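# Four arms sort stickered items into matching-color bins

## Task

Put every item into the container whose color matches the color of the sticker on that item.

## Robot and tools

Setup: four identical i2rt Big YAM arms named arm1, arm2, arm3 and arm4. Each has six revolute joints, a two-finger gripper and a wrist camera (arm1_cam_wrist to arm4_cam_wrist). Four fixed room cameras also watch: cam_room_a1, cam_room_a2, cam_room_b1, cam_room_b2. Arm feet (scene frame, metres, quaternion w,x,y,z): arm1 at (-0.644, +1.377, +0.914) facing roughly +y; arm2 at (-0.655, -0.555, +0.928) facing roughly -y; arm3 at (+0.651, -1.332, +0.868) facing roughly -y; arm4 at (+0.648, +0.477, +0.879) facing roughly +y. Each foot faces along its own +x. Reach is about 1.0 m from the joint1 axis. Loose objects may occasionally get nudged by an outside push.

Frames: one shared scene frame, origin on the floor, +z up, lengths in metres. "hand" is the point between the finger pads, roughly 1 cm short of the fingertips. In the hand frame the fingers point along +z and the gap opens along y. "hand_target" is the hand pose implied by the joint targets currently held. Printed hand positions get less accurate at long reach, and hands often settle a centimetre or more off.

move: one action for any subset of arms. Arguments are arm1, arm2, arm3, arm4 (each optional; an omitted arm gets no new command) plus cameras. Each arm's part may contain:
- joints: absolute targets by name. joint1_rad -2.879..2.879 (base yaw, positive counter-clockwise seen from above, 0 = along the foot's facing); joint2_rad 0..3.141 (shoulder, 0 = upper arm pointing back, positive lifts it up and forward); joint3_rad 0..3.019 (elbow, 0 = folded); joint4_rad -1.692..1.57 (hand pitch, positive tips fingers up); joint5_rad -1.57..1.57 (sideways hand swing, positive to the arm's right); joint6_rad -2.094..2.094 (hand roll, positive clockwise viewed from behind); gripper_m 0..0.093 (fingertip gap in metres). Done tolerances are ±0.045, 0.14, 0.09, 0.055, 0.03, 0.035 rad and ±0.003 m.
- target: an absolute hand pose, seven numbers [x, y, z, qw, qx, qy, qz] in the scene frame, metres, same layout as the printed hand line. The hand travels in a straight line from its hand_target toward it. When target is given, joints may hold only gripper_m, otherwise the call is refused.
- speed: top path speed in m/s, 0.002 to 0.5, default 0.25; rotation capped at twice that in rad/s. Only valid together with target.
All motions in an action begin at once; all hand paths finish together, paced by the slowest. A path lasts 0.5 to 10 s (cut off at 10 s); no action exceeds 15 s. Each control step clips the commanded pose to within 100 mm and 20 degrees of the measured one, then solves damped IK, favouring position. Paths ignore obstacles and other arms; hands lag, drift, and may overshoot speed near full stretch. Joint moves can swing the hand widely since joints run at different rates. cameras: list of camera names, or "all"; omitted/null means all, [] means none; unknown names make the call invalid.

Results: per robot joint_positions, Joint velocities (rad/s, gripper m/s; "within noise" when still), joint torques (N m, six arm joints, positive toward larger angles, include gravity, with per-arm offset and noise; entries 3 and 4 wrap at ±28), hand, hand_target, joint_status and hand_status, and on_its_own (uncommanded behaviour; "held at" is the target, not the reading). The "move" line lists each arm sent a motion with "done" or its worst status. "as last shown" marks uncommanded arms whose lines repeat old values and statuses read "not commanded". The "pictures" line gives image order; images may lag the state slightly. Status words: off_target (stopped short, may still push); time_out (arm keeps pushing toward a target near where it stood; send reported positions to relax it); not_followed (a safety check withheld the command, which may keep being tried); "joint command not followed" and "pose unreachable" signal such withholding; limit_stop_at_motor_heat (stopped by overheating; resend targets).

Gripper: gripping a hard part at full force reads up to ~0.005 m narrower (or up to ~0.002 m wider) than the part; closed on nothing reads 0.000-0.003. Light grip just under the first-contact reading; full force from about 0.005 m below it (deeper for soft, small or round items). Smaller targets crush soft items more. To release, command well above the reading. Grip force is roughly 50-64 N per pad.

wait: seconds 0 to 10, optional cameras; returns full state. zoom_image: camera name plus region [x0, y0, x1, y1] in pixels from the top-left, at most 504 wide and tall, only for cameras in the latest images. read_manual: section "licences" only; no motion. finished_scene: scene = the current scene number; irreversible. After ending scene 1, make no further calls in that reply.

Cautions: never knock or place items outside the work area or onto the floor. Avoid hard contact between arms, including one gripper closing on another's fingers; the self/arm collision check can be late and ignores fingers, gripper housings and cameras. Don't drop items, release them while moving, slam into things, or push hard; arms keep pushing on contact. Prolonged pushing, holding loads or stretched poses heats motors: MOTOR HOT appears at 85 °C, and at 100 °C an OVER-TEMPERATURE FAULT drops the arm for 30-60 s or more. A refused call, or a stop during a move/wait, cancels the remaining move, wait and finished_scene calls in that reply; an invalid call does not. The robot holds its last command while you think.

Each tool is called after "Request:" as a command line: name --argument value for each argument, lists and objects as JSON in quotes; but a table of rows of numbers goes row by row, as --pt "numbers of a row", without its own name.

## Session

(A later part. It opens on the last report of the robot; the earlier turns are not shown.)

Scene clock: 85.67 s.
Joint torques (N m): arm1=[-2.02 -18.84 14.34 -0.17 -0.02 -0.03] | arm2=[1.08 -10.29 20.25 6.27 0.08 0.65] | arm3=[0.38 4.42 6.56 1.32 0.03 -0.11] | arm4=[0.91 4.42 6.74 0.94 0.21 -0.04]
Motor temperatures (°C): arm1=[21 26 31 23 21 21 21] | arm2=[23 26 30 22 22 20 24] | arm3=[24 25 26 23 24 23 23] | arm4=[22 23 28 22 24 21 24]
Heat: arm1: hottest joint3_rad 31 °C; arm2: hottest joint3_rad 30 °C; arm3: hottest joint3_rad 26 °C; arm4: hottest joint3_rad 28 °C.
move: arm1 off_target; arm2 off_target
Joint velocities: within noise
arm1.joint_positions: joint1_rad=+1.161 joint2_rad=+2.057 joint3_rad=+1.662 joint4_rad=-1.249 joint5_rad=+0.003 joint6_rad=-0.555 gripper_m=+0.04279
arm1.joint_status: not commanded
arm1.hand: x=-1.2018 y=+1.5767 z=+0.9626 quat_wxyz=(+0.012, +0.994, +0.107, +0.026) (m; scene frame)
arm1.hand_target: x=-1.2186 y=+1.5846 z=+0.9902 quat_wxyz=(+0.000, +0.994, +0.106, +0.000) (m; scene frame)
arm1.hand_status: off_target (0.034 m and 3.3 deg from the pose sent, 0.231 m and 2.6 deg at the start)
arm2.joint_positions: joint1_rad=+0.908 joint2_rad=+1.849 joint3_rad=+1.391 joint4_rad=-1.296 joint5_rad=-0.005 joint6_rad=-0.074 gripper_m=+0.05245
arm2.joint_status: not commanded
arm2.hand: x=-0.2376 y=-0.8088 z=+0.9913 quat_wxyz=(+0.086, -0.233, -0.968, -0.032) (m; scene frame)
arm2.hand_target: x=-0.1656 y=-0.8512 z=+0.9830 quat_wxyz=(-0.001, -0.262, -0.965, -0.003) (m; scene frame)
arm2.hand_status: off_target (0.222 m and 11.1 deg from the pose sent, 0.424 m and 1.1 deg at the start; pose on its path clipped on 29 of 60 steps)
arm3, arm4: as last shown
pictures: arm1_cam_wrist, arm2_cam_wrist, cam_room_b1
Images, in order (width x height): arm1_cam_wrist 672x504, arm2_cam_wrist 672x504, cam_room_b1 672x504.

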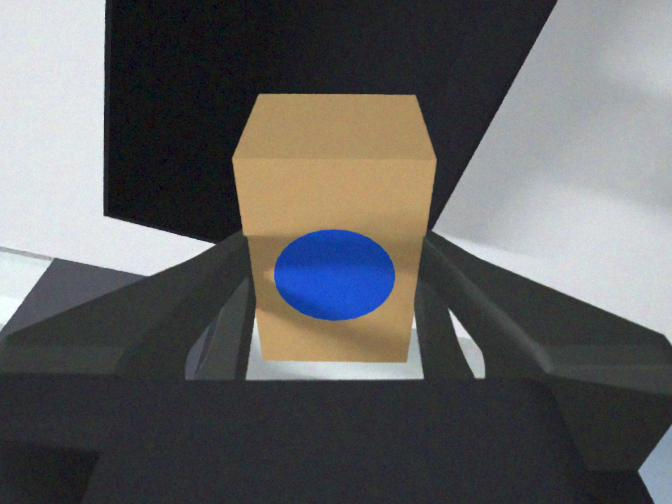

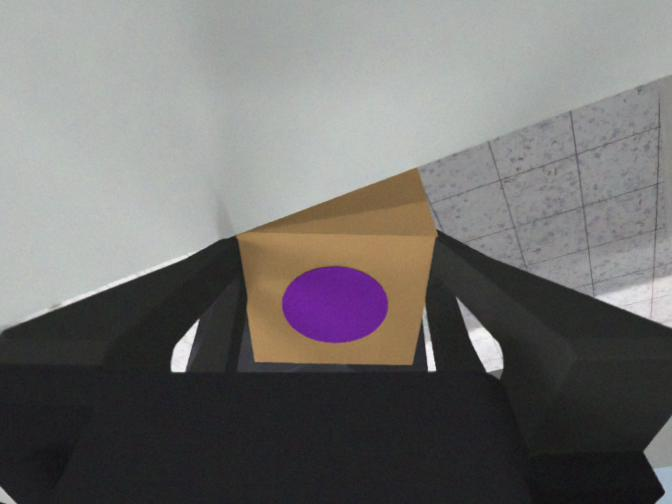

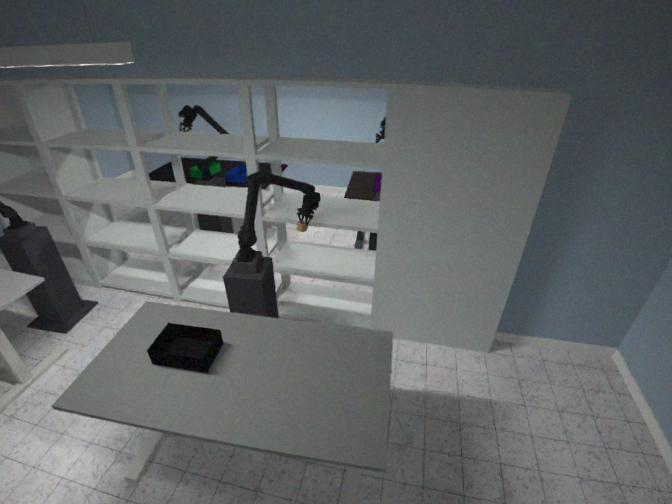

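Request:
zoom_image --camera "cam_room_b1" --region '[230, 150, 400, 277]'

Request:
move --arm2 '{"target":[-0.36,-0.735,1.03,0,-0.262,-0.965,0],"speed":0.2}' --arm1 '{"joints":{"joint1_rad":0.0,"joint2_rad":0.534,"joint3_rad":1.403,"joint4_rad":-1.611}}' --cameras '["arm2_cam_wrist","cam_room_b1","cam_room_a1"]'

Scaled by 2.965.

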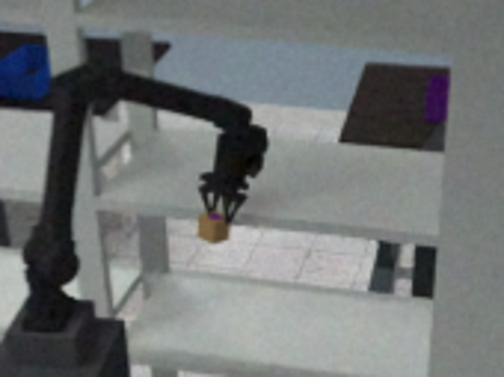

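Scene clock: 110.47 s.
Joint torques (N m): arm1=[-2.73 5.36 8.28 1.39 -0.1 0.05] | arm2=[0.97 -10.93 8.95 0.31 0.14 0.22] | arm3=[0.44 4.42 6.56 1.31 0.02 -0.11] | arm4=[1.08 4.25 6.63 0.92 0.21 -0.03]
Motor temperatures (°C): arm1=[21 26 32 23 21 21 22] | arm2=[23 26 37 23 22 20 24] | arm3=[24 24 26 23 24 23 23] | arm4=[22 23 27 22 24 21 24]
Heat: arm1: hottest joint3_rad 32 °C; arm2: hottest joint3_rad 37 °C; arm3: hottest joint3_rad 26 °C; arm4: hottest joint3_rad 27 °C.
move: arm1 done; arm2 done
Joint velocities: within noise
arm1.joint_positions: joint1_rad=+0.008 joint2_rad=+0.531 joint3_rad=+1.401 joint4_rad=-1.604 joint5_rad=+0.005 joint6_rad=-0.555 gripper_m=+0.04282
arm1.joint_status: all done
arm1.hand: x=-0.6467 y=+1.5359 z=+1.4210 quat_wxyz=(-0.346, +0.812, -0.417, -0.216) (m; scene frame)
arm1.hand_target: x=-0.6458 y=+1.5355 z=+1.4204 quat_wxyz=(-0.344, +0.813, -0.420, -0.213) (m; scene frame)
arm1.hand_status: not commanded
arm2.joint_positions: joint1_rad=+0.908 joint2_rad=+1.341 joint3_rad=+0.901 joint4_rad=-1.114 joint5_rad=+0.000 joint6_rad=-0.028 gripper_m=+0.05245
arm2.joint_status: not commanded
arm2.hand: x=-0.3555 y=-0.7384 z=+1.0321 quat_wxyz=(-0.008, -0.256, -0.967, +0.001) (m; scene frame)
arm2.hand_target: x=-0.3599 y=-0.7351 z=+1.0301 quat_wxyz=(+0.000, -0.262, -0.965, +0.000) (m; scene frame)
arm2.hand_status: done (0.006 m and 1.2 deg from the pose sent, 0.148 m and 11.1 deg at the start)
arm3, arm4: as last shown
pictures: arm2_cam_wrist, cam_room_a1, cam_room_b1
Images, in order (width x height): arm2_cam_wrist 672x504, cam_room_a1 672x504, cam_room_b1 672x504.

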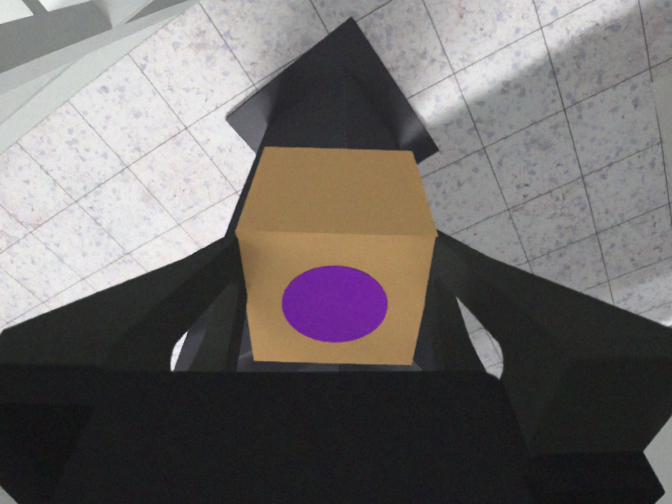

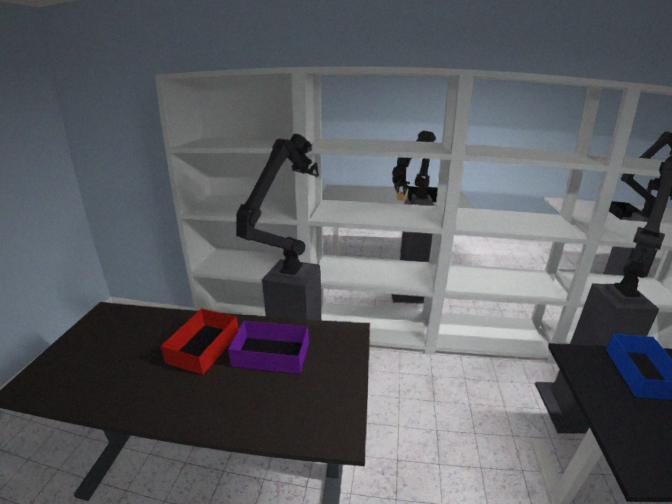

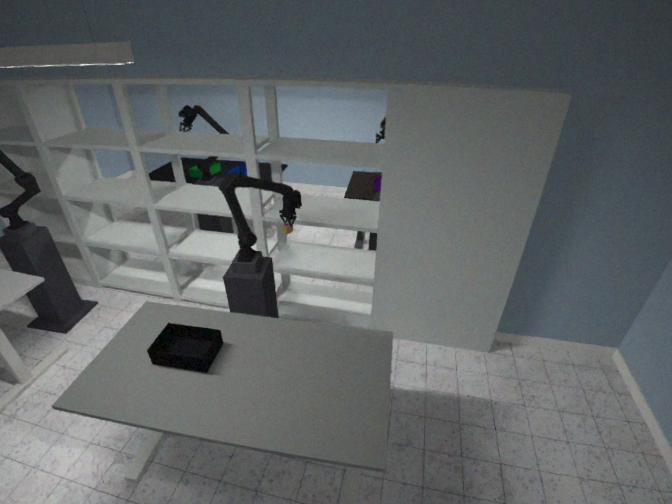

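Request:
move --arm1 '{"joints":{"joint1_rad":-2.25,"joint6_rad":0}}' --arm2 '{"target":[-0.347,-0.741,1.13,0.249,0.259,0.930,-0.069],"speed":0.3}' --cameras '[]'

Request:
move --arm1 '{"joints":{"joint2_rad":0.8,"joint3_rad":1.1,"joint4_rad":-1.2}}' --arm2 '{"target":[-0.124,-0.875,1.11,0.249,0.259,0.930,-0.069],"speed":0.25}' --cameras '["arm1_cam_wrist","arm2_cam_wrist","cam_room_b1","cam_room_a1"]'

Scene clock: 161.80 s.
Joint torques (N m): arm1=[-2.43 5.48 8.44 1.28 -0.06 0.13] | arm2=[1.49 -6.65 10.36 2.62 0.14 0.22] | arm3=[0.56 4.31 6.56 1.33 0.02 -0.11] | arm4=[0.91 4.54 6.65 0.94 0.23 -0.06]
Motor temperatures (°C): arm1=[21 25 31 23 21 21 22] | arm2=[23 26 31 22 22 20 25] | arm3=[24 24 26 23 24 23 23] | arm4=[22 22 27 22 24 21 24]
Heat: arm1: hottest joint3_rad 31 °C; arm2: hottest joint3_rad 31 °C; arm3: hottest joint3_rad 26 °C; arm4: hottest joint3_rad 27 °C.
move: arm1 done; arm2 done
Joint velocities: within noise
arm1.joint_positions: joint1_rad=-2.243 joint2_rad=+0.531 joint3_rad=+1.401 joint4_rad=-1.604 joint5_rad=+0.004 joint6_rad=-0.008 gripper_m=+0.04283
arm1.joint_status: all done
arm1.hand: x=-0.5045 y=+1.2841 z=+1.4181 quat_wxyz=(-0.379, -0.269, -0.877, +0.125) (m; scene frame)
arm1.hand_target: x=-0.5055 y=+1.2835 z=+1.4175 quat_wxyz=(-0.377, -0.275, -0.876, +0.123) (m; scene frame)
arm1.hand_status: not commanded
arm2.joint_positions: joint1_rad=+0.908 joint2_rad=+0.959 joint3_rad=+0.804 joint4_rad=-0.905 joint5_rad=+0.002 joint6_rad=-0.011 gripper_m=+0.05245
arm2.joint_status: not commanded
arm2.hand: x=-0.3497 y=-0.7428 z=+1.1322 quat_wxyz=(-0.243, -0.257, -0.933, +0.069) (m; scene frame)
arm2.hand_target: x=-0.3471 y=-0.7410 z=+1.1300 quat_wxyz=(-0.249, -0.259, -0.931, +0.069) (m; scene frame)
arm2.hand_status: done (0.004 m and 0.8 deg from the pose sent, 0.098 m and 29.1 deg at the start)
arm3, arm4: as last shown
pictures: none
No camera images: "cameras" was empty.

Scene clock: 163.43 s.
Joint torques (N m): arm1=[-1.9 -0.09 14.41 2.11 0 0.13] | arm2=[1.44 -16.67 16.1 1.57 0.09 0.2] | arm3=[0.56 4.37 6.58 1.29 0.02 -0.11] | arm4=[1.32 4.89 6.71 0.92 0.19 -0.06]
Motor temperatures (°C): arm1=[21 25 31 23 21 21 22] | arm2=[23 26 32 22 22 20 25] | arm3=[24 24 26 23 24 23 23] | arm4=[22 22 27 22 24 21 24]
Heat: arm1: hottest joint3_rad 31 °C; arm2: hottest joint3_rad 32 °C; arm3: hottest joint3_rad 26 °C; arm4: hottest joint3_rad 27 °C.
move: arm1 done; arm2 off_target
Joint velocities: within noise
arm1.joint_positions: joint1_rad=-2.243 joint2_rad=+0.799 joint3_rad=+1.065 joint4_rad=-1.221 joint5_rad=+0.004 joint6_rad=-0.008 gripper_m=+0.04283
arm1.joint_status: all done
arm1.hand: x=-0.3769 y=+1.1948 z=+1.2568 quat_wxyz=(-0.281, -0.280, -0.913, +0.094) (m; scene frame)
arm1.hand_target: x=-0.3717 y=+1.1887 z=+1.2773 quat_wxyz=(-0.306, -0.284, -0.903, +0.101) (m; scene frame)
arm1.hand_status: not commanded
arm2.joint_positions: joint1_rad=+0.908 joint2_rad=+1.657 joint3_rad=+1.331 joint4_rad=-0.769 joint5_rad=+0.002 joint6_rad=-0.011 gripper_m=+0.05245
arm2.joint_status: not commanded
arm2.hand: x=-0.1453 y=-0.8668 z=+1.0869 quat_wxyz=(-0.227, -0.258, -0.937, +0.064) (m; scene frame)
arm2.hand_target: x=-0.1254 y=-0.8741 z=+1.1105 quat_wxyz=(-0.250, -0.259, -0.930, +0.069) (m; scene frame)
arm2.hand_status: off_target (0.032 m and 2.8 deg from the pose sent, 0.262 m and 0.8 deg at the start)
arm3: as last shown
arm4.joint_positions: joint1_rad=+0.875 joint2_rad=+0.526 joint3_rad=+1.400 joint4_rad=-1.602 joint5_rad=-0.004 joint6_rad=+0.010 gripper_m=+0.09399
arm4.joint_status: not commanded
arm4.hand: x=+0.5228 y=+0.5737 z=+1.3867 quat_wxyz=(-0.123, +0.864, -0.292, -0.391) (m; scene frame)
arm4.hand_target: x=+0.5220 y=+0.5745 z=+1.3851 quat_wxyz=(-0.124, +0.869, -0.287, -0.384) (m; scene frame)
arm4.hand_status: not commanded
pictures: arm1_cam_wrist, arm2_cam_wrist, cam_room_a1, cam_room_b1
Images, in order (width x height): arm1_cam_wrist 672x504, arm2_cam_wrist 672x504, cam_room_a1 672x504, cam_room_b1 672x504.

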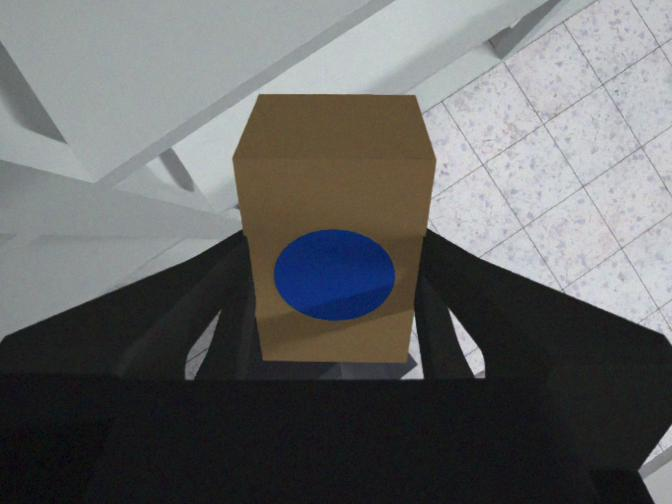

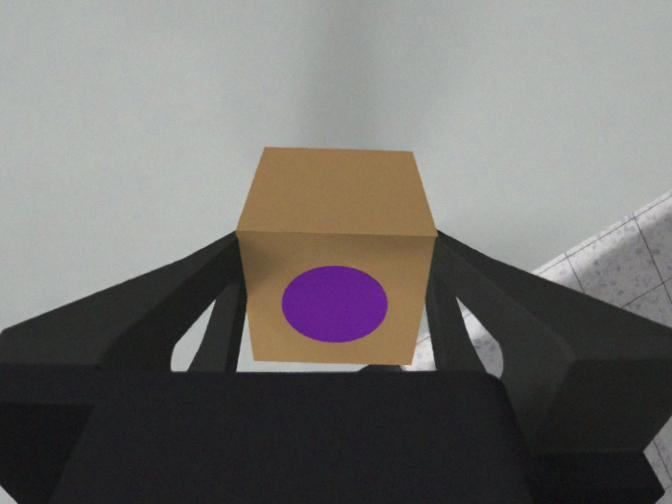

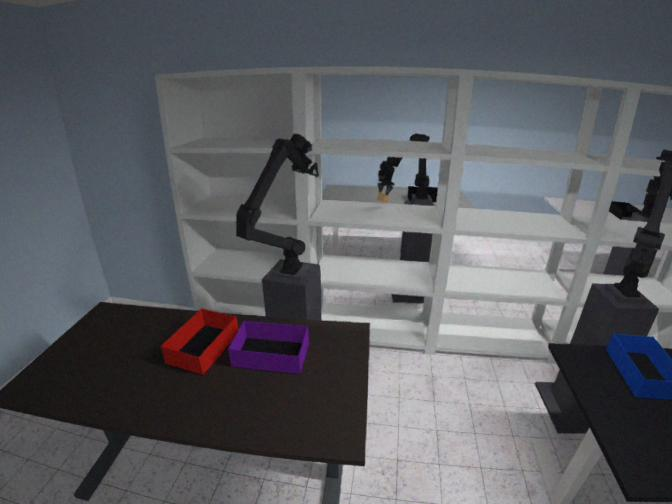

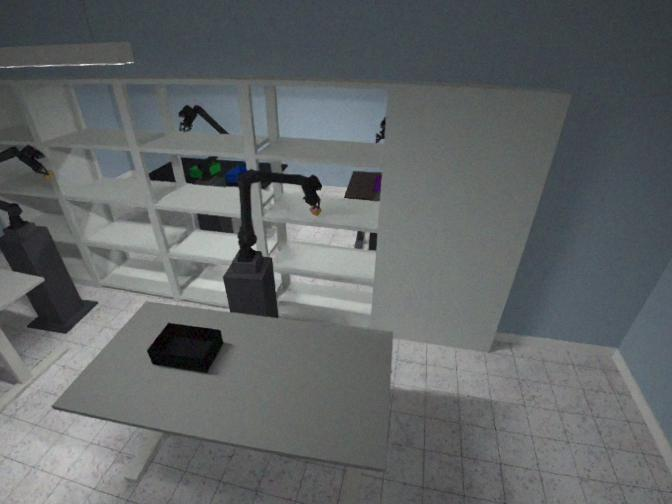

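Request:
move --arm1 '{"target":[-0.09,0.99,1.10,0.326,0.282,0.897,-0.103],"speed":0.25}' --arm2 '{"target":[-0.124,-0.875,1.06,0.249,0.259,0.930,-0.069],"speed":0.1}' --cameras '["arm1_cam_wrist","arm2_cam_wrist","cam_room_b1","cam_room_b2"]'

Request:
zoom_image --camera "cam_room_b1" --region '[230, 150, 400, 277]'

Request:
zoom_image --camera "cam_room_b2" --region '[250, 130, 400, 242]'

Scene clock: 177.17 s.
Joint torques (N m): arm1=[-2.37 -14.74 16.94 1.94 -0.03 0.11] | arm2=[1.32 -16.03 9.63 2.69 0.1 0.19] | arm3=[0.44 4.42 6.6 1.31 0.03 -0.11] | arm4=[1.03 4.66 6.71 0.95 0.23 -0.07]
Motor temperatures (°C): arm1=[21 25 33 23 21 21 23] | arm2=[23 26 35 22 22 20 25] | arm3=[24 24 26 23 24 23 23] | arm4=[22 22 27 22 24 21 24]
Heat: arm1: hottest joint3_rad 33 °C; arm2: hottest joint3_rad 35 °C; arm3: hottest joint3_rad 26 °C; arm4: hottest joint3_rad 27 °C.
move: arm1 off_target; arm2 off_target
Joint velocities: within noise
arm1.joint_positions: joint1_rad=-2.243 joint2_rad=+1.721 joint3_rad=+1.349 joint4_rad=-0.580 joint5_rad=-0.005 joint6_rad=-0.008 gripper_m=+0.04283
arm1.joint_status: not commanded
arm1.hand: x=-0.1097 y=+1.0109 z=+1.0588 quat_wxyz=(-0.284, -0.278, -0.913, +0.090) (m; scene frame)
arm1.hand_target: x=-0.0929 y=+0.9919 z=+1.1008 quat_wxyz=(-0.326, -0.282, -0.897, +0.103) (m; scene frame)
arm1.hand_status: off_target (0.050 m and 5.4 deg from the pose sent, 0.386 m and 5.6 deg at the start)
arm2.joint_positions: joint1_rad=+0.908 joint2_rad=+1.691 joint3_rad=+1.331 joint4_rad=-0.671 joint5_rad=+0.002 joint6_rad=-0.011 gripper_m=+0.05245
arm2.joint_status: not commanded
arm2.hand: x=-0.1264 y=-0.8783 z=+1.0788 quat_wxyz=(-0.256, -0.256, -0.929, +0.072) (m; scene frame)
arm2.hand_target: x=-0.1245 y=-0.8747 z=+1.0603 quat_wxyz=(-0.249, -0.259, -0.931, +0.069) (m; scene frame)
arm2.hand_status: off_target (0.019 m and 1.0 deg from the pose sent, 0.035 m and 2.8 deg at the start)
arm3, arm4: as last shown
pictures: arm1_cam_wrist, arm2_cam_wrist, cam_room_b1, cam_room_b2
Images, in order (width x height): arm1_cam_wrist 672x504, arm2_cam_wrist 672x504, cam_room_b1 672x504, cam_room_b2 672x504.

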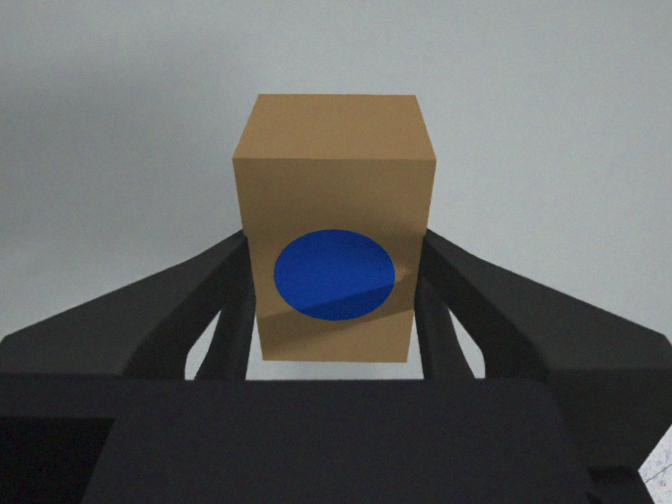

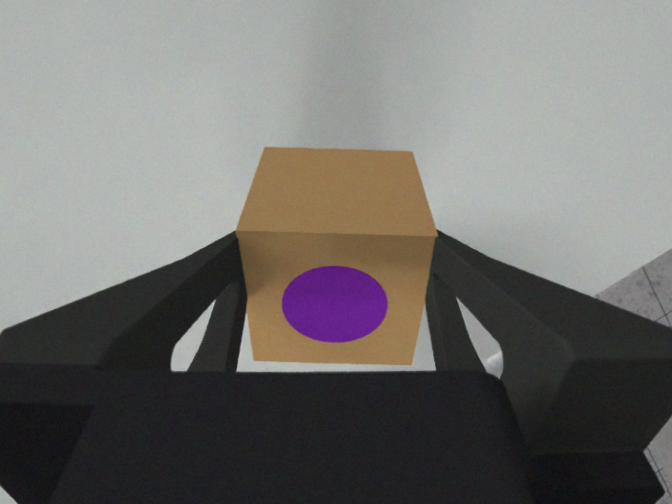

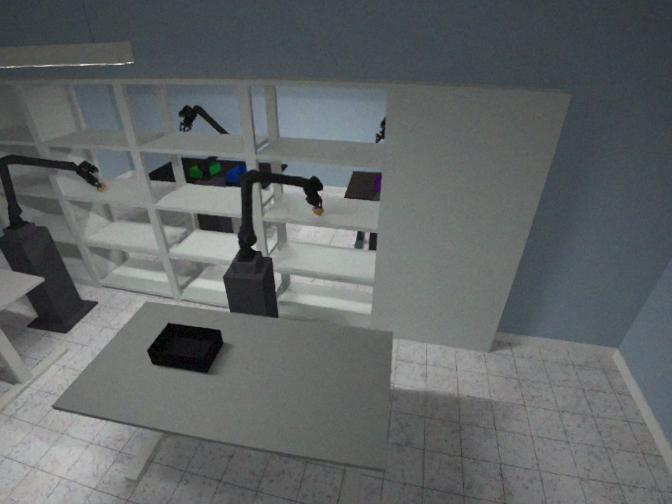

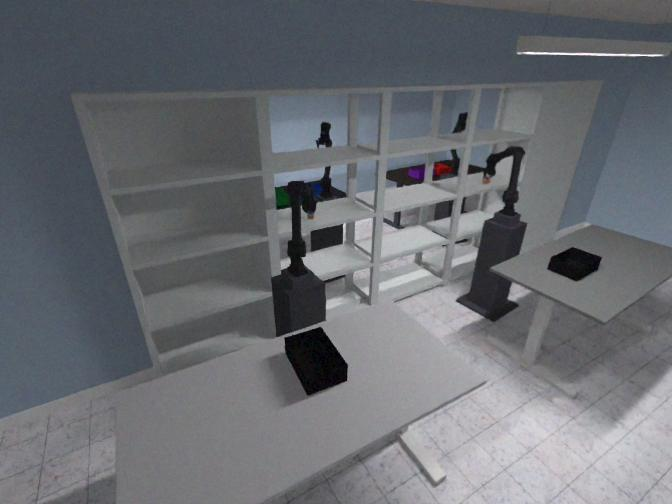

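Scaled by 2.965.

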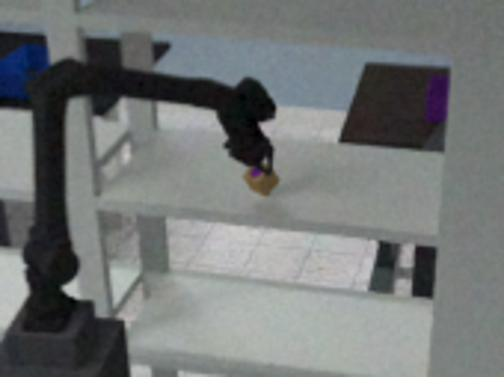

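Scaled by 3.360.

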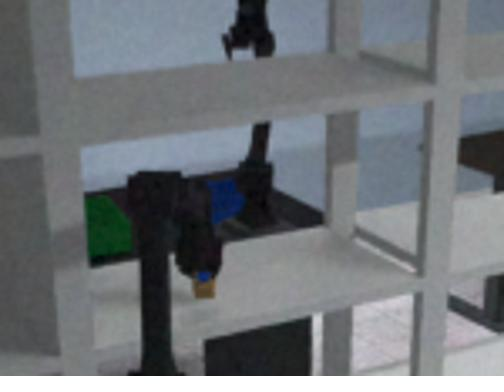

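Request:
move --arm1 '{"target":[-0.085,0.985,1.05,0.326,0.282,0.897,-0.103],"speed":0.1}' --arm2 '{"target":[-0.124,-0.875,1.025,0.249,0.259,0.930,-0.069],"speed":0.1}' --cameras '["arm1_cam_wrist","arm2_cam_wrist","cam_room_b1","cam_room_b2"]'

Request:
zoom_image --camera "cam_room_b1" --region '[230, 150, 400, 277]'

Request:
zoom_image --camera "cam_room_b2" --region '[250, 130, 400, 242]'

Scene clock: 184.43 s.
Joint torques (N m): arm1=[-2.67 -14.15 12.71 1.95 -0.02 0.09] | arm2=[1.38 -14.27 8.57 2.63 0.11 0.19] | arm3=[0.5 4.42 6.56 1.33 0.02 -0.11] | arm4=[0.85 4.66 6.71 0.99 0.19 -0.04]
Motor temperatures (°C): arm1=[21 25 34 23 21 21 23] | arm2=[23 26 34 22 22 20 25] | arm3=[24 24 26 23 24 23 23] | arm4=[22 22 27 22 24 21 24]
Heat: arm1: hottest joint3_rad 34 °C; arm2: hottest joint3_rad 34 °C; arm3: hottest joint3_rad 26 °C; arm4: hottest joint3_rad 27 °C.
move: arm1 off_target; arm2 off_target
Joint velocities: within noise
arm1.joint_positions: joint1_rad=-2.244 joint2_rad=+1.771 joint3_rad=+1.349 joint4_rad=-0.463 joint5_rad=-0.007 joint6_rad=-0.006 gripper_m=+0.04283
arm1.joint_status: not commanded
arm1.hand: x=-0.0904 y=+0.9972 z=+1.0439 quat_wxyz=(-0.314, -0.276, -0.903, +0.099) (m; scene frame)
arm1.hand_target: x=-0.0854 y=+0.9853 z=+1.0500 quat_wxyz=(-0.326, -0.282, -0.897, +0.103) (m; scene frame)
arm1.hand_status: off_target (0.015 m and 1.7 deg from the pose sent, 0.037 m and 5.4 deg at the start)
arm2.joint_positions: joint1_rad=+0.908 joint2_rad=+1.706 joint3_rad=+1.290 joint4_rad=-0.582 joint5_rad=+0.002 joint6_rad=-0.011 gripper_m=+0.05245
arm2.joint_status: not commanded
arm2.hand: x=-0.1225 y=-0.8806 z=+1.0620 quat_wxyz=(-0.272, -0.254, -0.925, +0.077) (m; scene frame)
arm2.hand_target: x=-0.1256 y=-0.8742 z=+1.0261 quat_wxyz=(-0.249, -0.259, -0.931, +0.069) (m; scene frame)
arm2.hand_status: off_target (0.037 m and 2.9 deg from the pose sent, 0.054 m and 1.0 deg at the start)
arm3.joint_positions: joint1_rad=-1.969 joint2_rad=+0.526 joint3_rad=+1.408 joint4_rad=-1.607 joint5_rad=+0.000 joint6_rad=+0.005 gripper_m=+0.09399
arm3.joint_status: not commanded
arm3.hand: x=+0.5144 y=-1.2465 z=+1.3760 quat_wxyz=(+0.098, -0.882, +0.239, +0.395) (m; scene frame)
arm3.hand_target: x=+0.5126 y=-1.2434 z=+1.3720 quat_wxyz=(+0.100, -0.884, +0.242, +0.386) (m; scene frame)
arm3.hand_status: not commanded
arm4: as last shown
pictures: arm1_cam_wrist, arm2_cam_wrist, cam_room_b1, cam_room_b2
Images, in order (width x height): arm1_cam_wrist 672x504, arm2_cam_wrist 672x504, cam_room_b1 672x504, cam_room_b2 672x504.

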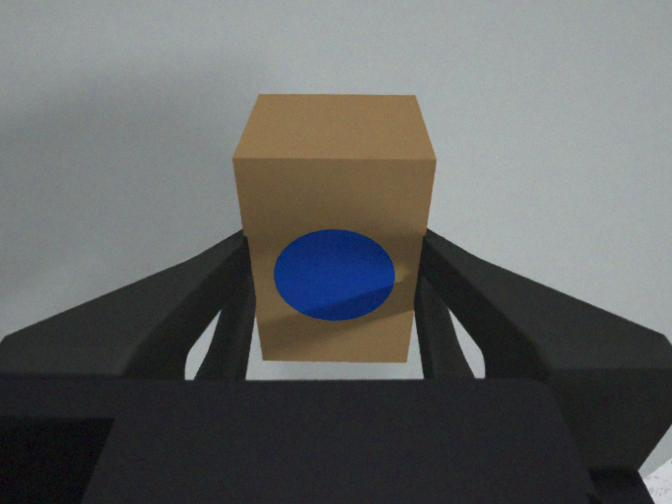

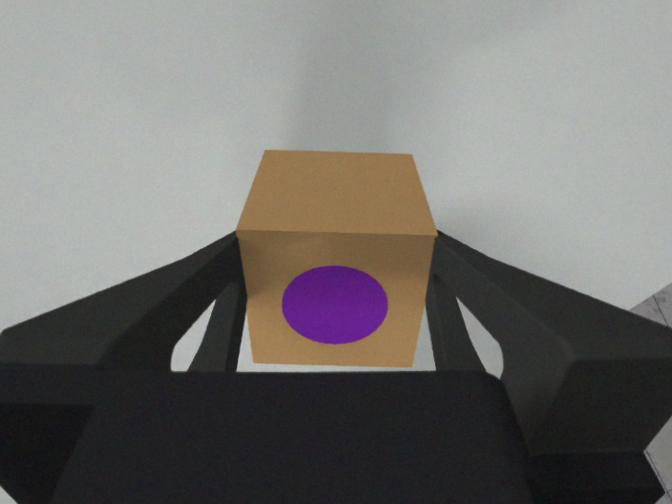

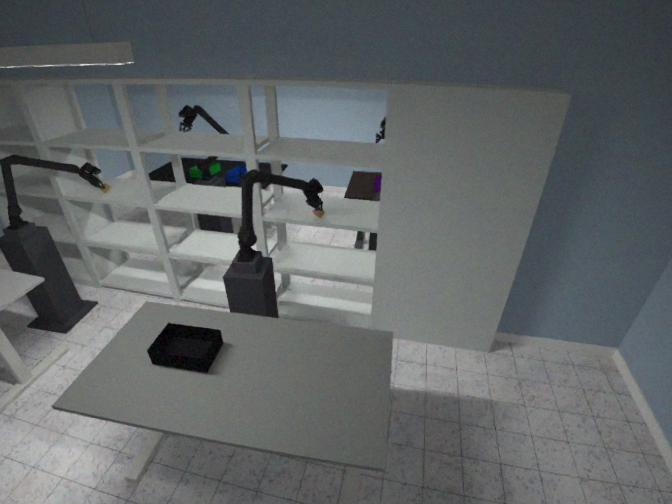

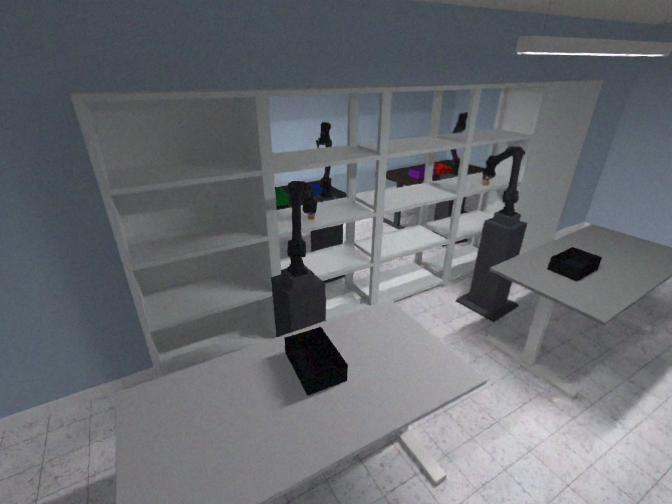

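Scaled by 2.965.

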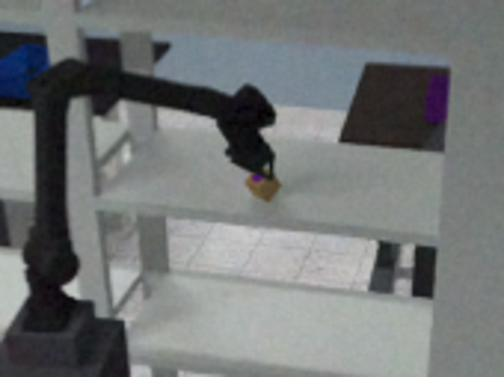

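Scaled by 3.360.

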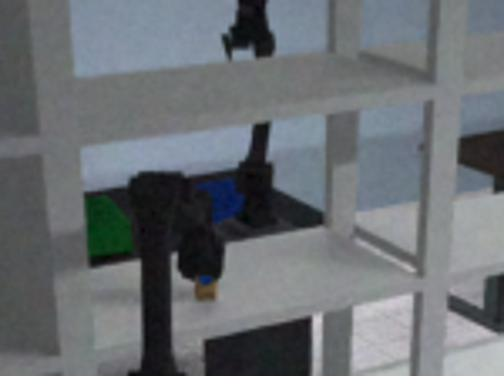

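Request:
move --arm1 '{"target":[-0.085,0.985,1.025,0.326,0.282,0.897,-0.103],"speed":0.1}' --arm2 '{"joints":{"gripper_m":0.052}}' --cameras '["arm1_cam_wrist","arm2_cam_wrist"]'

Request:
move --arm2 '{"joints":{"gripper_m":0.0535}}' --cameras '["arm2_cam_wrist"]'

Scene clock: 192.87 s.
Joint torques (N m): arm1=[-2.78 -13.22 9.76 2.14 -0.04 0.11] | arm2=[1.32 -14.27 8.61 2.66 0.11 0.19] | arm3=[0.5 4.48 6.57 1.31 0.02 -0.11] | arm4=[1.26 4.72 6.6 0.95 0.19 -0.01]
Motor temperatures (°C): arm1=[21 25 34 23 21 21 23] | arm2=[23 26 33 22 22 20 25] | arm3=[24 24 26 23 24 23 23] | arm4=[22 22 27 22 24 21 24]
Heat: arm1: hottest joint3_rad 34 °C; arm2: hottest joint3_rad 33 °C; arm3: hottest joint3_rad 26 °C; arm4: hottest joint3_rad 27 °C.
move: arm1 off_target; arm2 done
Joint velocities: within noise
arm1.joint_positions: joint1_rad=-2.244 joint2_rad=+1.785 joint3_rad=+1.349 joint4_rad=-0.407 joint5_rad=-0.007 joint6_rad=-0.006 gripper_m=+0.04283
arm1.joint_status: not commanded
arm1.hand: x=-0.0816 y=+0.9911 z=+1.0438 quat_wxyz=(-0.333, -0.274, -0.896, +0.105) (m; scene frame)
arm1.hand_target: x=-0.0854 y=+0.9855 z=+1.0252 quat_wxyz=(-0.326, -0.282, -0.897, +0.103) (m; scene frame)
arm1.hand_status: off_target (0.020 m and 1.3 deg from the pose sent, 0.023 m and 1.7 deg at the start)
arm2.joint_positions: joint1_rad=+0.908 joint2_rad=+1.706 joint3_rad=+1.290 joint4_rad=-0.582 joint5_rad=+0.002 joint6_rad=-0.011 gripper_m=+0.05245
arm2.joint_status: all done
arm2.hand: x=-0.1224 y=-0.8806 z=+1.0621 quat_wxyz=(-0.272, -0.254, -0.925, +0.077) (m; scene frame)
arm2.hand_target: x=-0.1255 y=-0.8742 z=+1.0261 quat_wxyz=(-0.249, -0.259, -0.931, +0.069) (m; scene frame)
arm2.hand_status: not commanded
arm3, arm4: as last shown
pictures: arm1_cam_wrist, arm2_cam_wrist
Images, in order (width x height): arm1_cam_wrist 672x504, arm2_cam_wrist 672x504.

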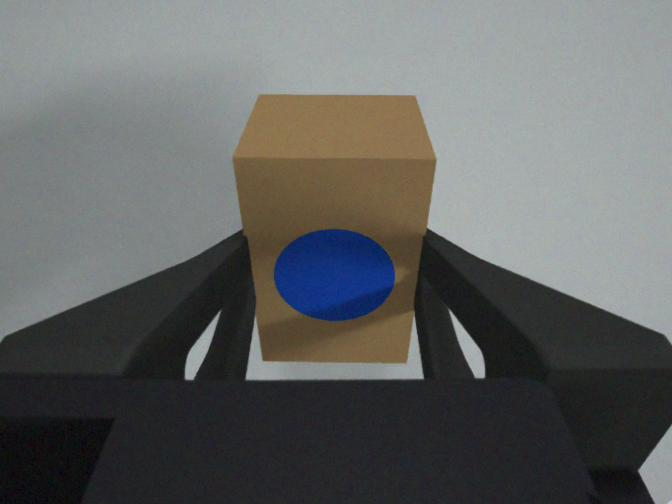

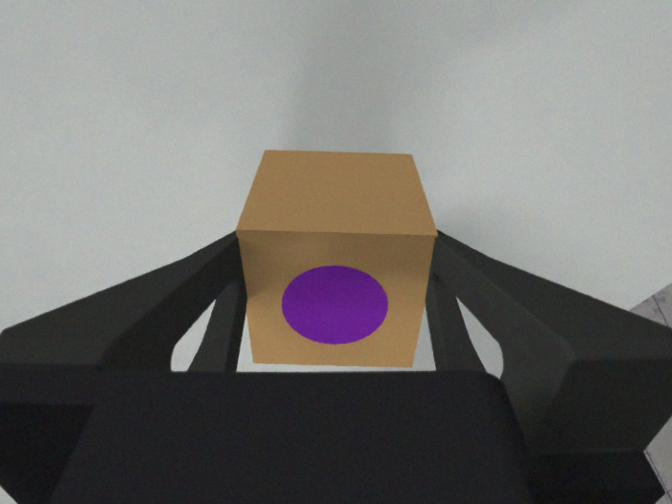

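Scene clock: 193.17 s.
Joint torques (N m): arm1=[-2.55 -13.39 10.04 2.11 -0.02 0.11] | arm2=[1.38 -14.33 8.59 2.65 0.12 0.19] | arm3=[0.62 4.48 6.57 1.32 0.03 -0.11] | arm4=[1.03 4.54 6.64 0.77 0.21 -0.06]
Motor temperatures (°C): arm1=[21 25 34 23 21 21 23] | arm2=[23 26 33 22 22 20 25] | arm3=[24 24 26 23 24 23 23] | arm4=[22 22 27 22 24 21 24]
Heat: arm1: hottest joint3_rad 34 °C; arm2: hottest joint3_rad 33 °C; arm3: hottest joint3_rad 26 °C; arm4: hottest joint3_rad 27 °C.
move: arm2 done
Joint velocities: arm1=[within noise] | arm2=[-0.015 -0.015 -0.012 0.012 -0.066 0.007 0.005] | arm3=[within noise] | arm4=[within noise]
arm1, arm3, arm4: as last shown
arm2.joint_positions: joint1_rad=+0.908 joint2_rad=+1.706 joint3_rad=+1.290 joint4_rad=-0.582 joint5_rad=+0.002 joint6_rad=-0.011 gripper_m=+0.05352
arm2.joint_status: all done
arm2.hand: x=-0.1224 y=-0.8806 z=+1.0621 quat_wxyz=(-0.272, -0.254, -0.925, +0.077) (m; scene frame)
arm2.hand_target: x=-0.1255 y=-0.8742 z=+1.0261 quat_wxyz=(-0.249, -0.259, -0.931, +0.069) (m; scene frame)
arm2.hand_status: not commanded
pictures: arm2_cam_wrist
Images, in order (width x height): arm2_cam_wrist 672x504.

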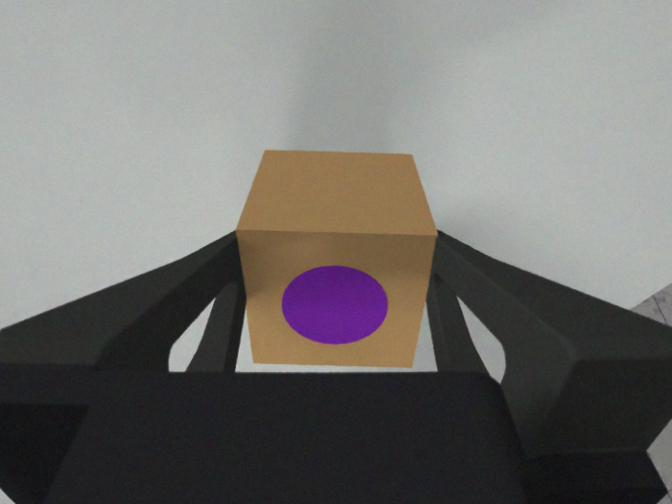

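Request:
move --arm2 '{"target":[-0.124,-0.878,1.02,0.249,0.259,0.930,-0.069],"speed":0.1,"joints":{"gripper_m":0.054}}' --cameras '["arm2_cam_wrist"]'

Request:
move --arm1 '{"target":[-0.085,0.985,1.005,0.326,0.282,0.897,-0.103],"speed":0.1}' --cameras '["arm1_cam_wrist","cam_room_b2"]'

Request:
zoom_image --camera "cam_room_b2" --region '[250, 130, 400, 242]'

Scene clock: 199.73 s.
Joint torques (N m): arm1=[-2.67 -12.57 9.88 2.06 -0.02 0.11] | arm2=[0.97 -13.98 8.64 2.41 0 0.15] | arm3=[0.5 4.42 6.56 1.31 0.02 -0.1] | arm4=[1.03 4.78 6.69 0.96 0.22 -0.04]
Motor temperatures (°C): arm1=[21 25 34 23 21 21 23] | arm2=[23 26 32 22 22 20 25] | arm3=[24 24 26 23 24 23 23] | arm4=[22 22 27 22 24 21 24]
Heat: arm1: hottest joint3_rad 34 °C; arm2: hottest joint3_rad 32 °C; arm3: hottest joint3_rad 26 °C; arm4: hottest joint3_rad 27 °C.
move: arm2 off_target
Joint velocities: within noise
arm1, arm3, arm4: as last shown
arm2.joint_positions: joint1_rad=+0.908 joint2_rad=+1.708 joint3_rad=+1.288 joint4_rad=-0.566 joint5_rad=+0.002 joint6_rad=-0.011 gripper_m=+0.05416
arm2.joint_status: all done
arm2.hand: x=-0.1204 y=-0.8819 z=+1.0616 quat_wxyz=(-0.277, -0.254, -0.923, +0.078) (m; scene frame)
arm2.hand_target: x=-0.1259 y=-0.8769 z=+1.0214 quat_wxyz=(-0.249, -0.259, -0.931, +0.069) (m; scene frame)
arm2.hand_status: off_target (0.042 m and 3.5 deg from the pose sent, 0.042 m and 2.9 deg at the start)
pictures: arm2_cam_wrist
Images, in order (width x height): arm2_cam_wrist 672x504.

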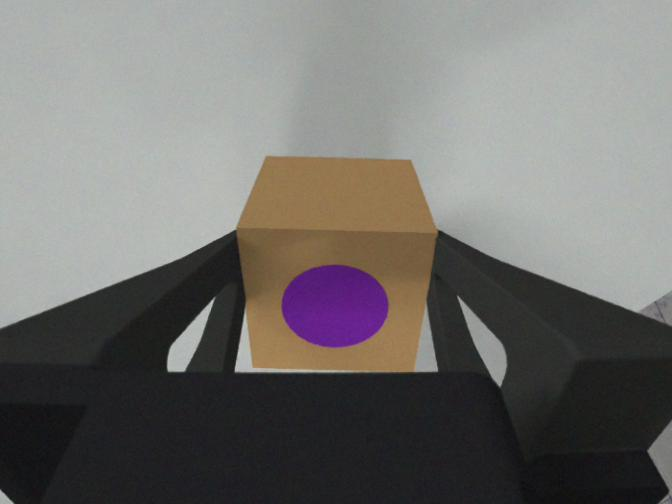

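Scene clock: 200.70 s.
Joint torques (N m): arm1=[-3.31 -11.11 9.07 1.85 0.04 0.08] | arm2=[0.97 -13.74 8.58 2.47 0 0.15] | arm3=[0.5 4.42 6.56 1.31 0.02 -0.1] | arm4=[1.2 4.31 6.69 1.07 0.21 -0.08]
Motor temperatures (°C): arm1=[21 25 34 23 21 21 23] | arm2=[23 26 32 22 22 20 25] | arm3=[24 24 26 23 24 23 23] | arm4=[22 22 27 22 24 21 24]
Heat: arm1: hottest joint3_rad 34 °C; arm2: hottest joint3_rad 32 °C; arm3: hottest joint3_rad 26 °C; arm4: hottest joint3_rad 27 °C.
move: arm1 off_target
Joint velocities: within noise
arm1.joint_positions: joint1_rad=-2.244 joint2_rad=+1.787 joint3_rad=+1.332 joint4_rad=-0.353 joint5_rad=-0.007 joint6_rad=-0.005 gripper_m=+0.04283
arm1.joint_status: not commanded
arm1.hand: x=-0.0785 y=+0.9889 z=+1.0427 quat_wxyz=(-0.349, -0.273, -0.890, +0.110) (m; scene frame)
arm1.hand_target: x=-0.0864 y=+0.9863 z=+1.0060 quat_wxyz=(-0.326, -0.282, -0.897, +0.103) (m; scene frame)
arm1.hand_status: off_target (0.038 m and 3.0 deg from the pose sent, 0.039 m and 1.3 deg at the start)
arm2, arm3, arm4: as last shown
pictures: arm1_cam_wrist, cam_room_b2
Images, in order (width x height): arm1_cam_wrist 672x504, cam_room_b2 672x504.

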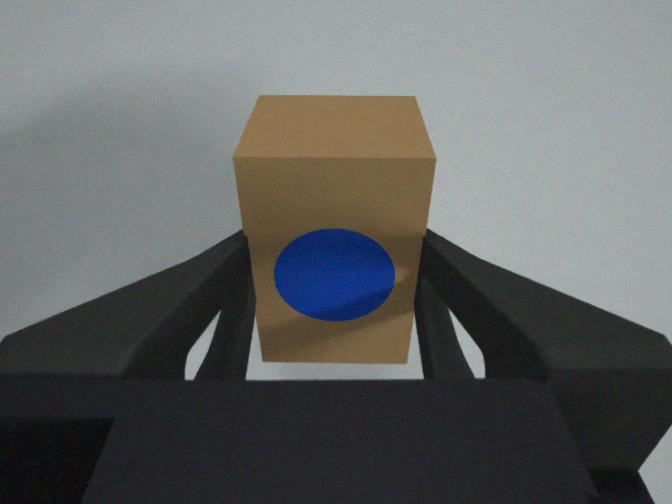

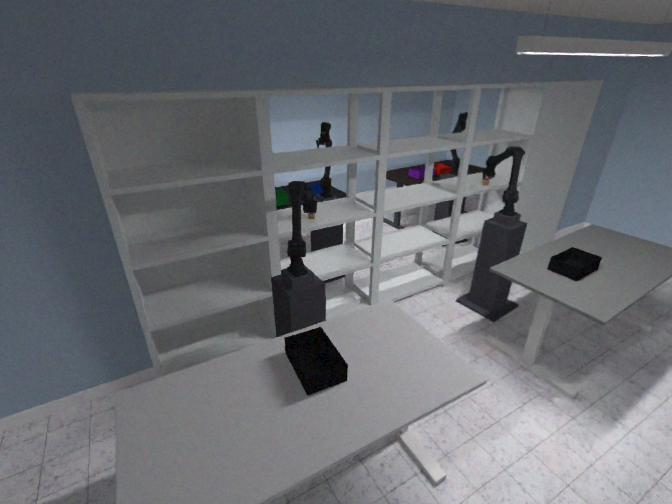

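Scaled by 3.360.

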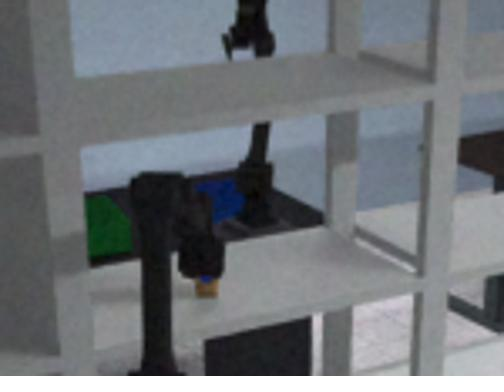

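Request:
move --arm1 '{"target":[-0.085,0.99,1.045,0.149,0.296,0.943,-0.047],"speed":0.2}' --arm2 '{"target":[-0.124,-0.878,1.05,0.150,0.265,0.951,-0.042],"speed":0.2,"joints":{"gripper_m":0.05}}' --cameras '["arm1_cam_wrist","arm2_cam_wrist","cam_room_b1","cam_room_b2"]'

Request:
zoom_image --camera "cam_room_b2" --region '[250, 130, 400, 242]'

Request:
zoom_image --camera "cam_room_b1" --region '[230, 150, 400, 277]'

Scene clock: 212.27 s.
Joint torques (N m): arm1=[-2.02 -15.15 15.42 0.18 0.06 0.06] | arm2=[1.03 -15.91 14.11 0.51 0.07 0.16] | arm3=[0.5 4.42 6.56 1.32 0.02 -0.11] | arm4=[1.03 4.84 6.64 0.94 0.19 -0.07]
Motor temperatures (°C): arm1=[21 25 33 23 21 21 23] | arm2=[23 26 31 22 22 20 24] | arm3=[24 24 26 23 24 23 23] | arm4=[22 22 27 22 24 21 24]
Heat: arm1: hottest joint3_rad 33 °C; arm2: hottest joint3_rad 31 °C; arm3: hottest joint3_rad 26 °C; arm4: hottest joint3_rad 27 °C.
move: arm1 off_target; arm2 off_target
Joint velocities: within noise
arm1.joint_positions: joint1_rad=-2.244 joint2_rad=+1.924 joint3_rad=+1.679 joint4_rad=-1.008 joint5_rad=-0.007 joint6_rad=-0.001 gripper_m=+0.04283
arm1.joint_status: not commanded
arm1.hand: x=-0.0946 y=+1.0000 z=+1.0383 quat_wxyz=(-0.144, -0.293, -0.944, +0.045) (m; scene frame)
arm1.hand_target: x=-0.0854 y=+0.9904 z=+1.0450 quat_wxyz=(-0.149, -0.296, -0.942, +0.047) (m; scene frame)
arm1.hand_status: off_target (0.015 m and 0.7 deg from the pose sent, 0.007 m and 24.9 deg at the start)
arm2.joint_positions: joint1_rad=+0.908 joint2_rad=+1.784 joint3_rad=+1.456 joint4_rad=-0.908 joint5_rad=+0.002 joint6_rad=-0.011 gripper_m=+0.05231
arm2.joint_status: all done
arm2.hand: x=-0.1334 y=-0.8739 z=+1.0570 quat_wxyz=(-0.160, -0.261, -0.951, +0.045) (m; scene frame)
arm2.hand_target: x=-0.1244 y=-0.8777 z=+1.0499 quat_wxyz=(-0.151, -0.265, -0.951, +0.042) (m; scene frame)
arm2.hand_status: off_target (0.012 m and 1.3 deg from the pose sent, 0.013 m and 15.5 deg at the start)
arm3, arm4: as last shown
pictures: arm1_cam_wrist, arm2_cam_wrist, cam_room_b1, cam_room_b2
Images, in order (width x height): arm1_cam_wrist 672x504, arm2_cam_wrist 672x504, cam_room_b1 672x504, cam_room_b2 672x504.

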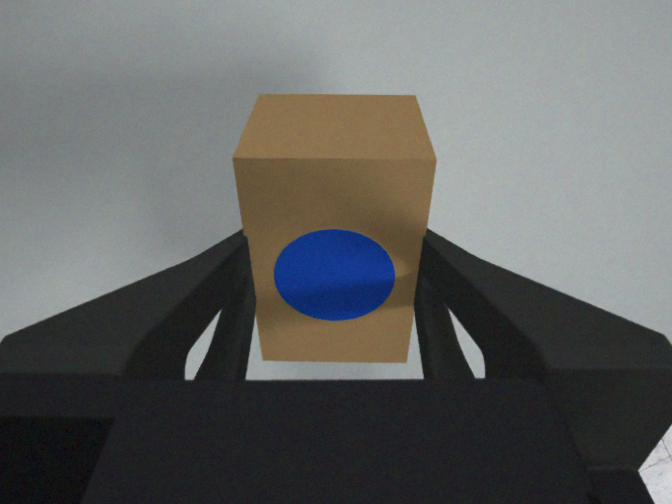

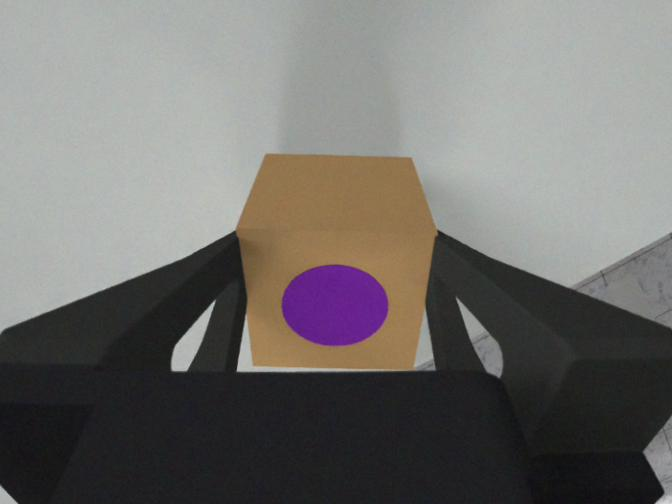

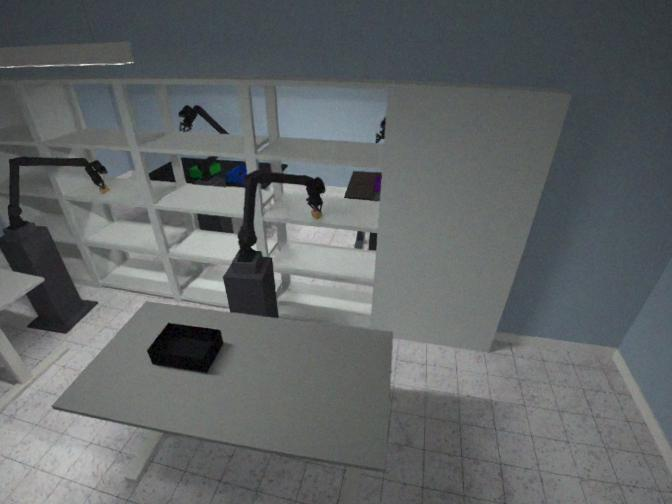

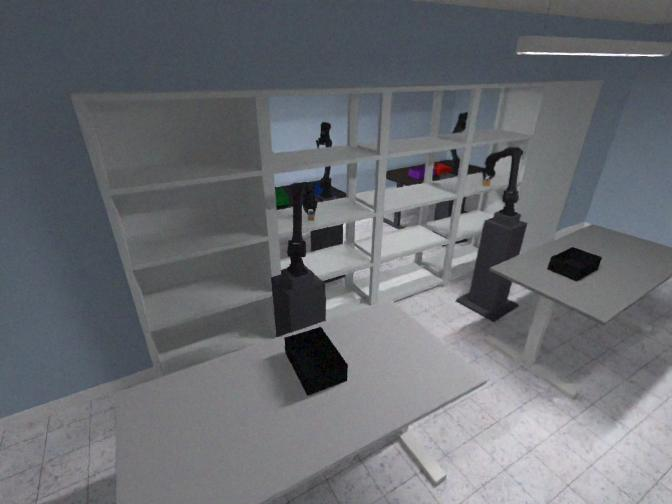

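Scaled by 3.360.

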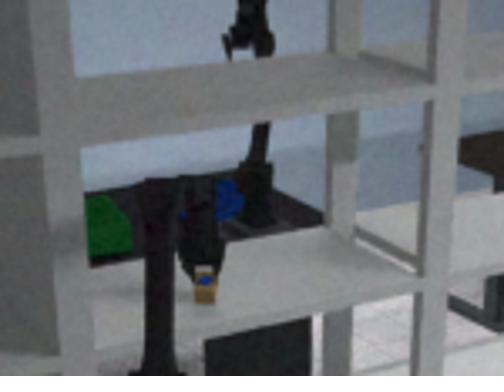

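Scaled by 2.965.

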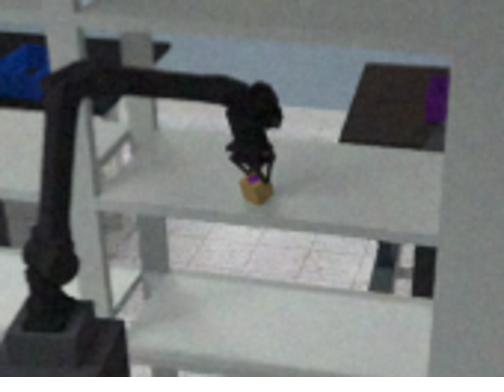

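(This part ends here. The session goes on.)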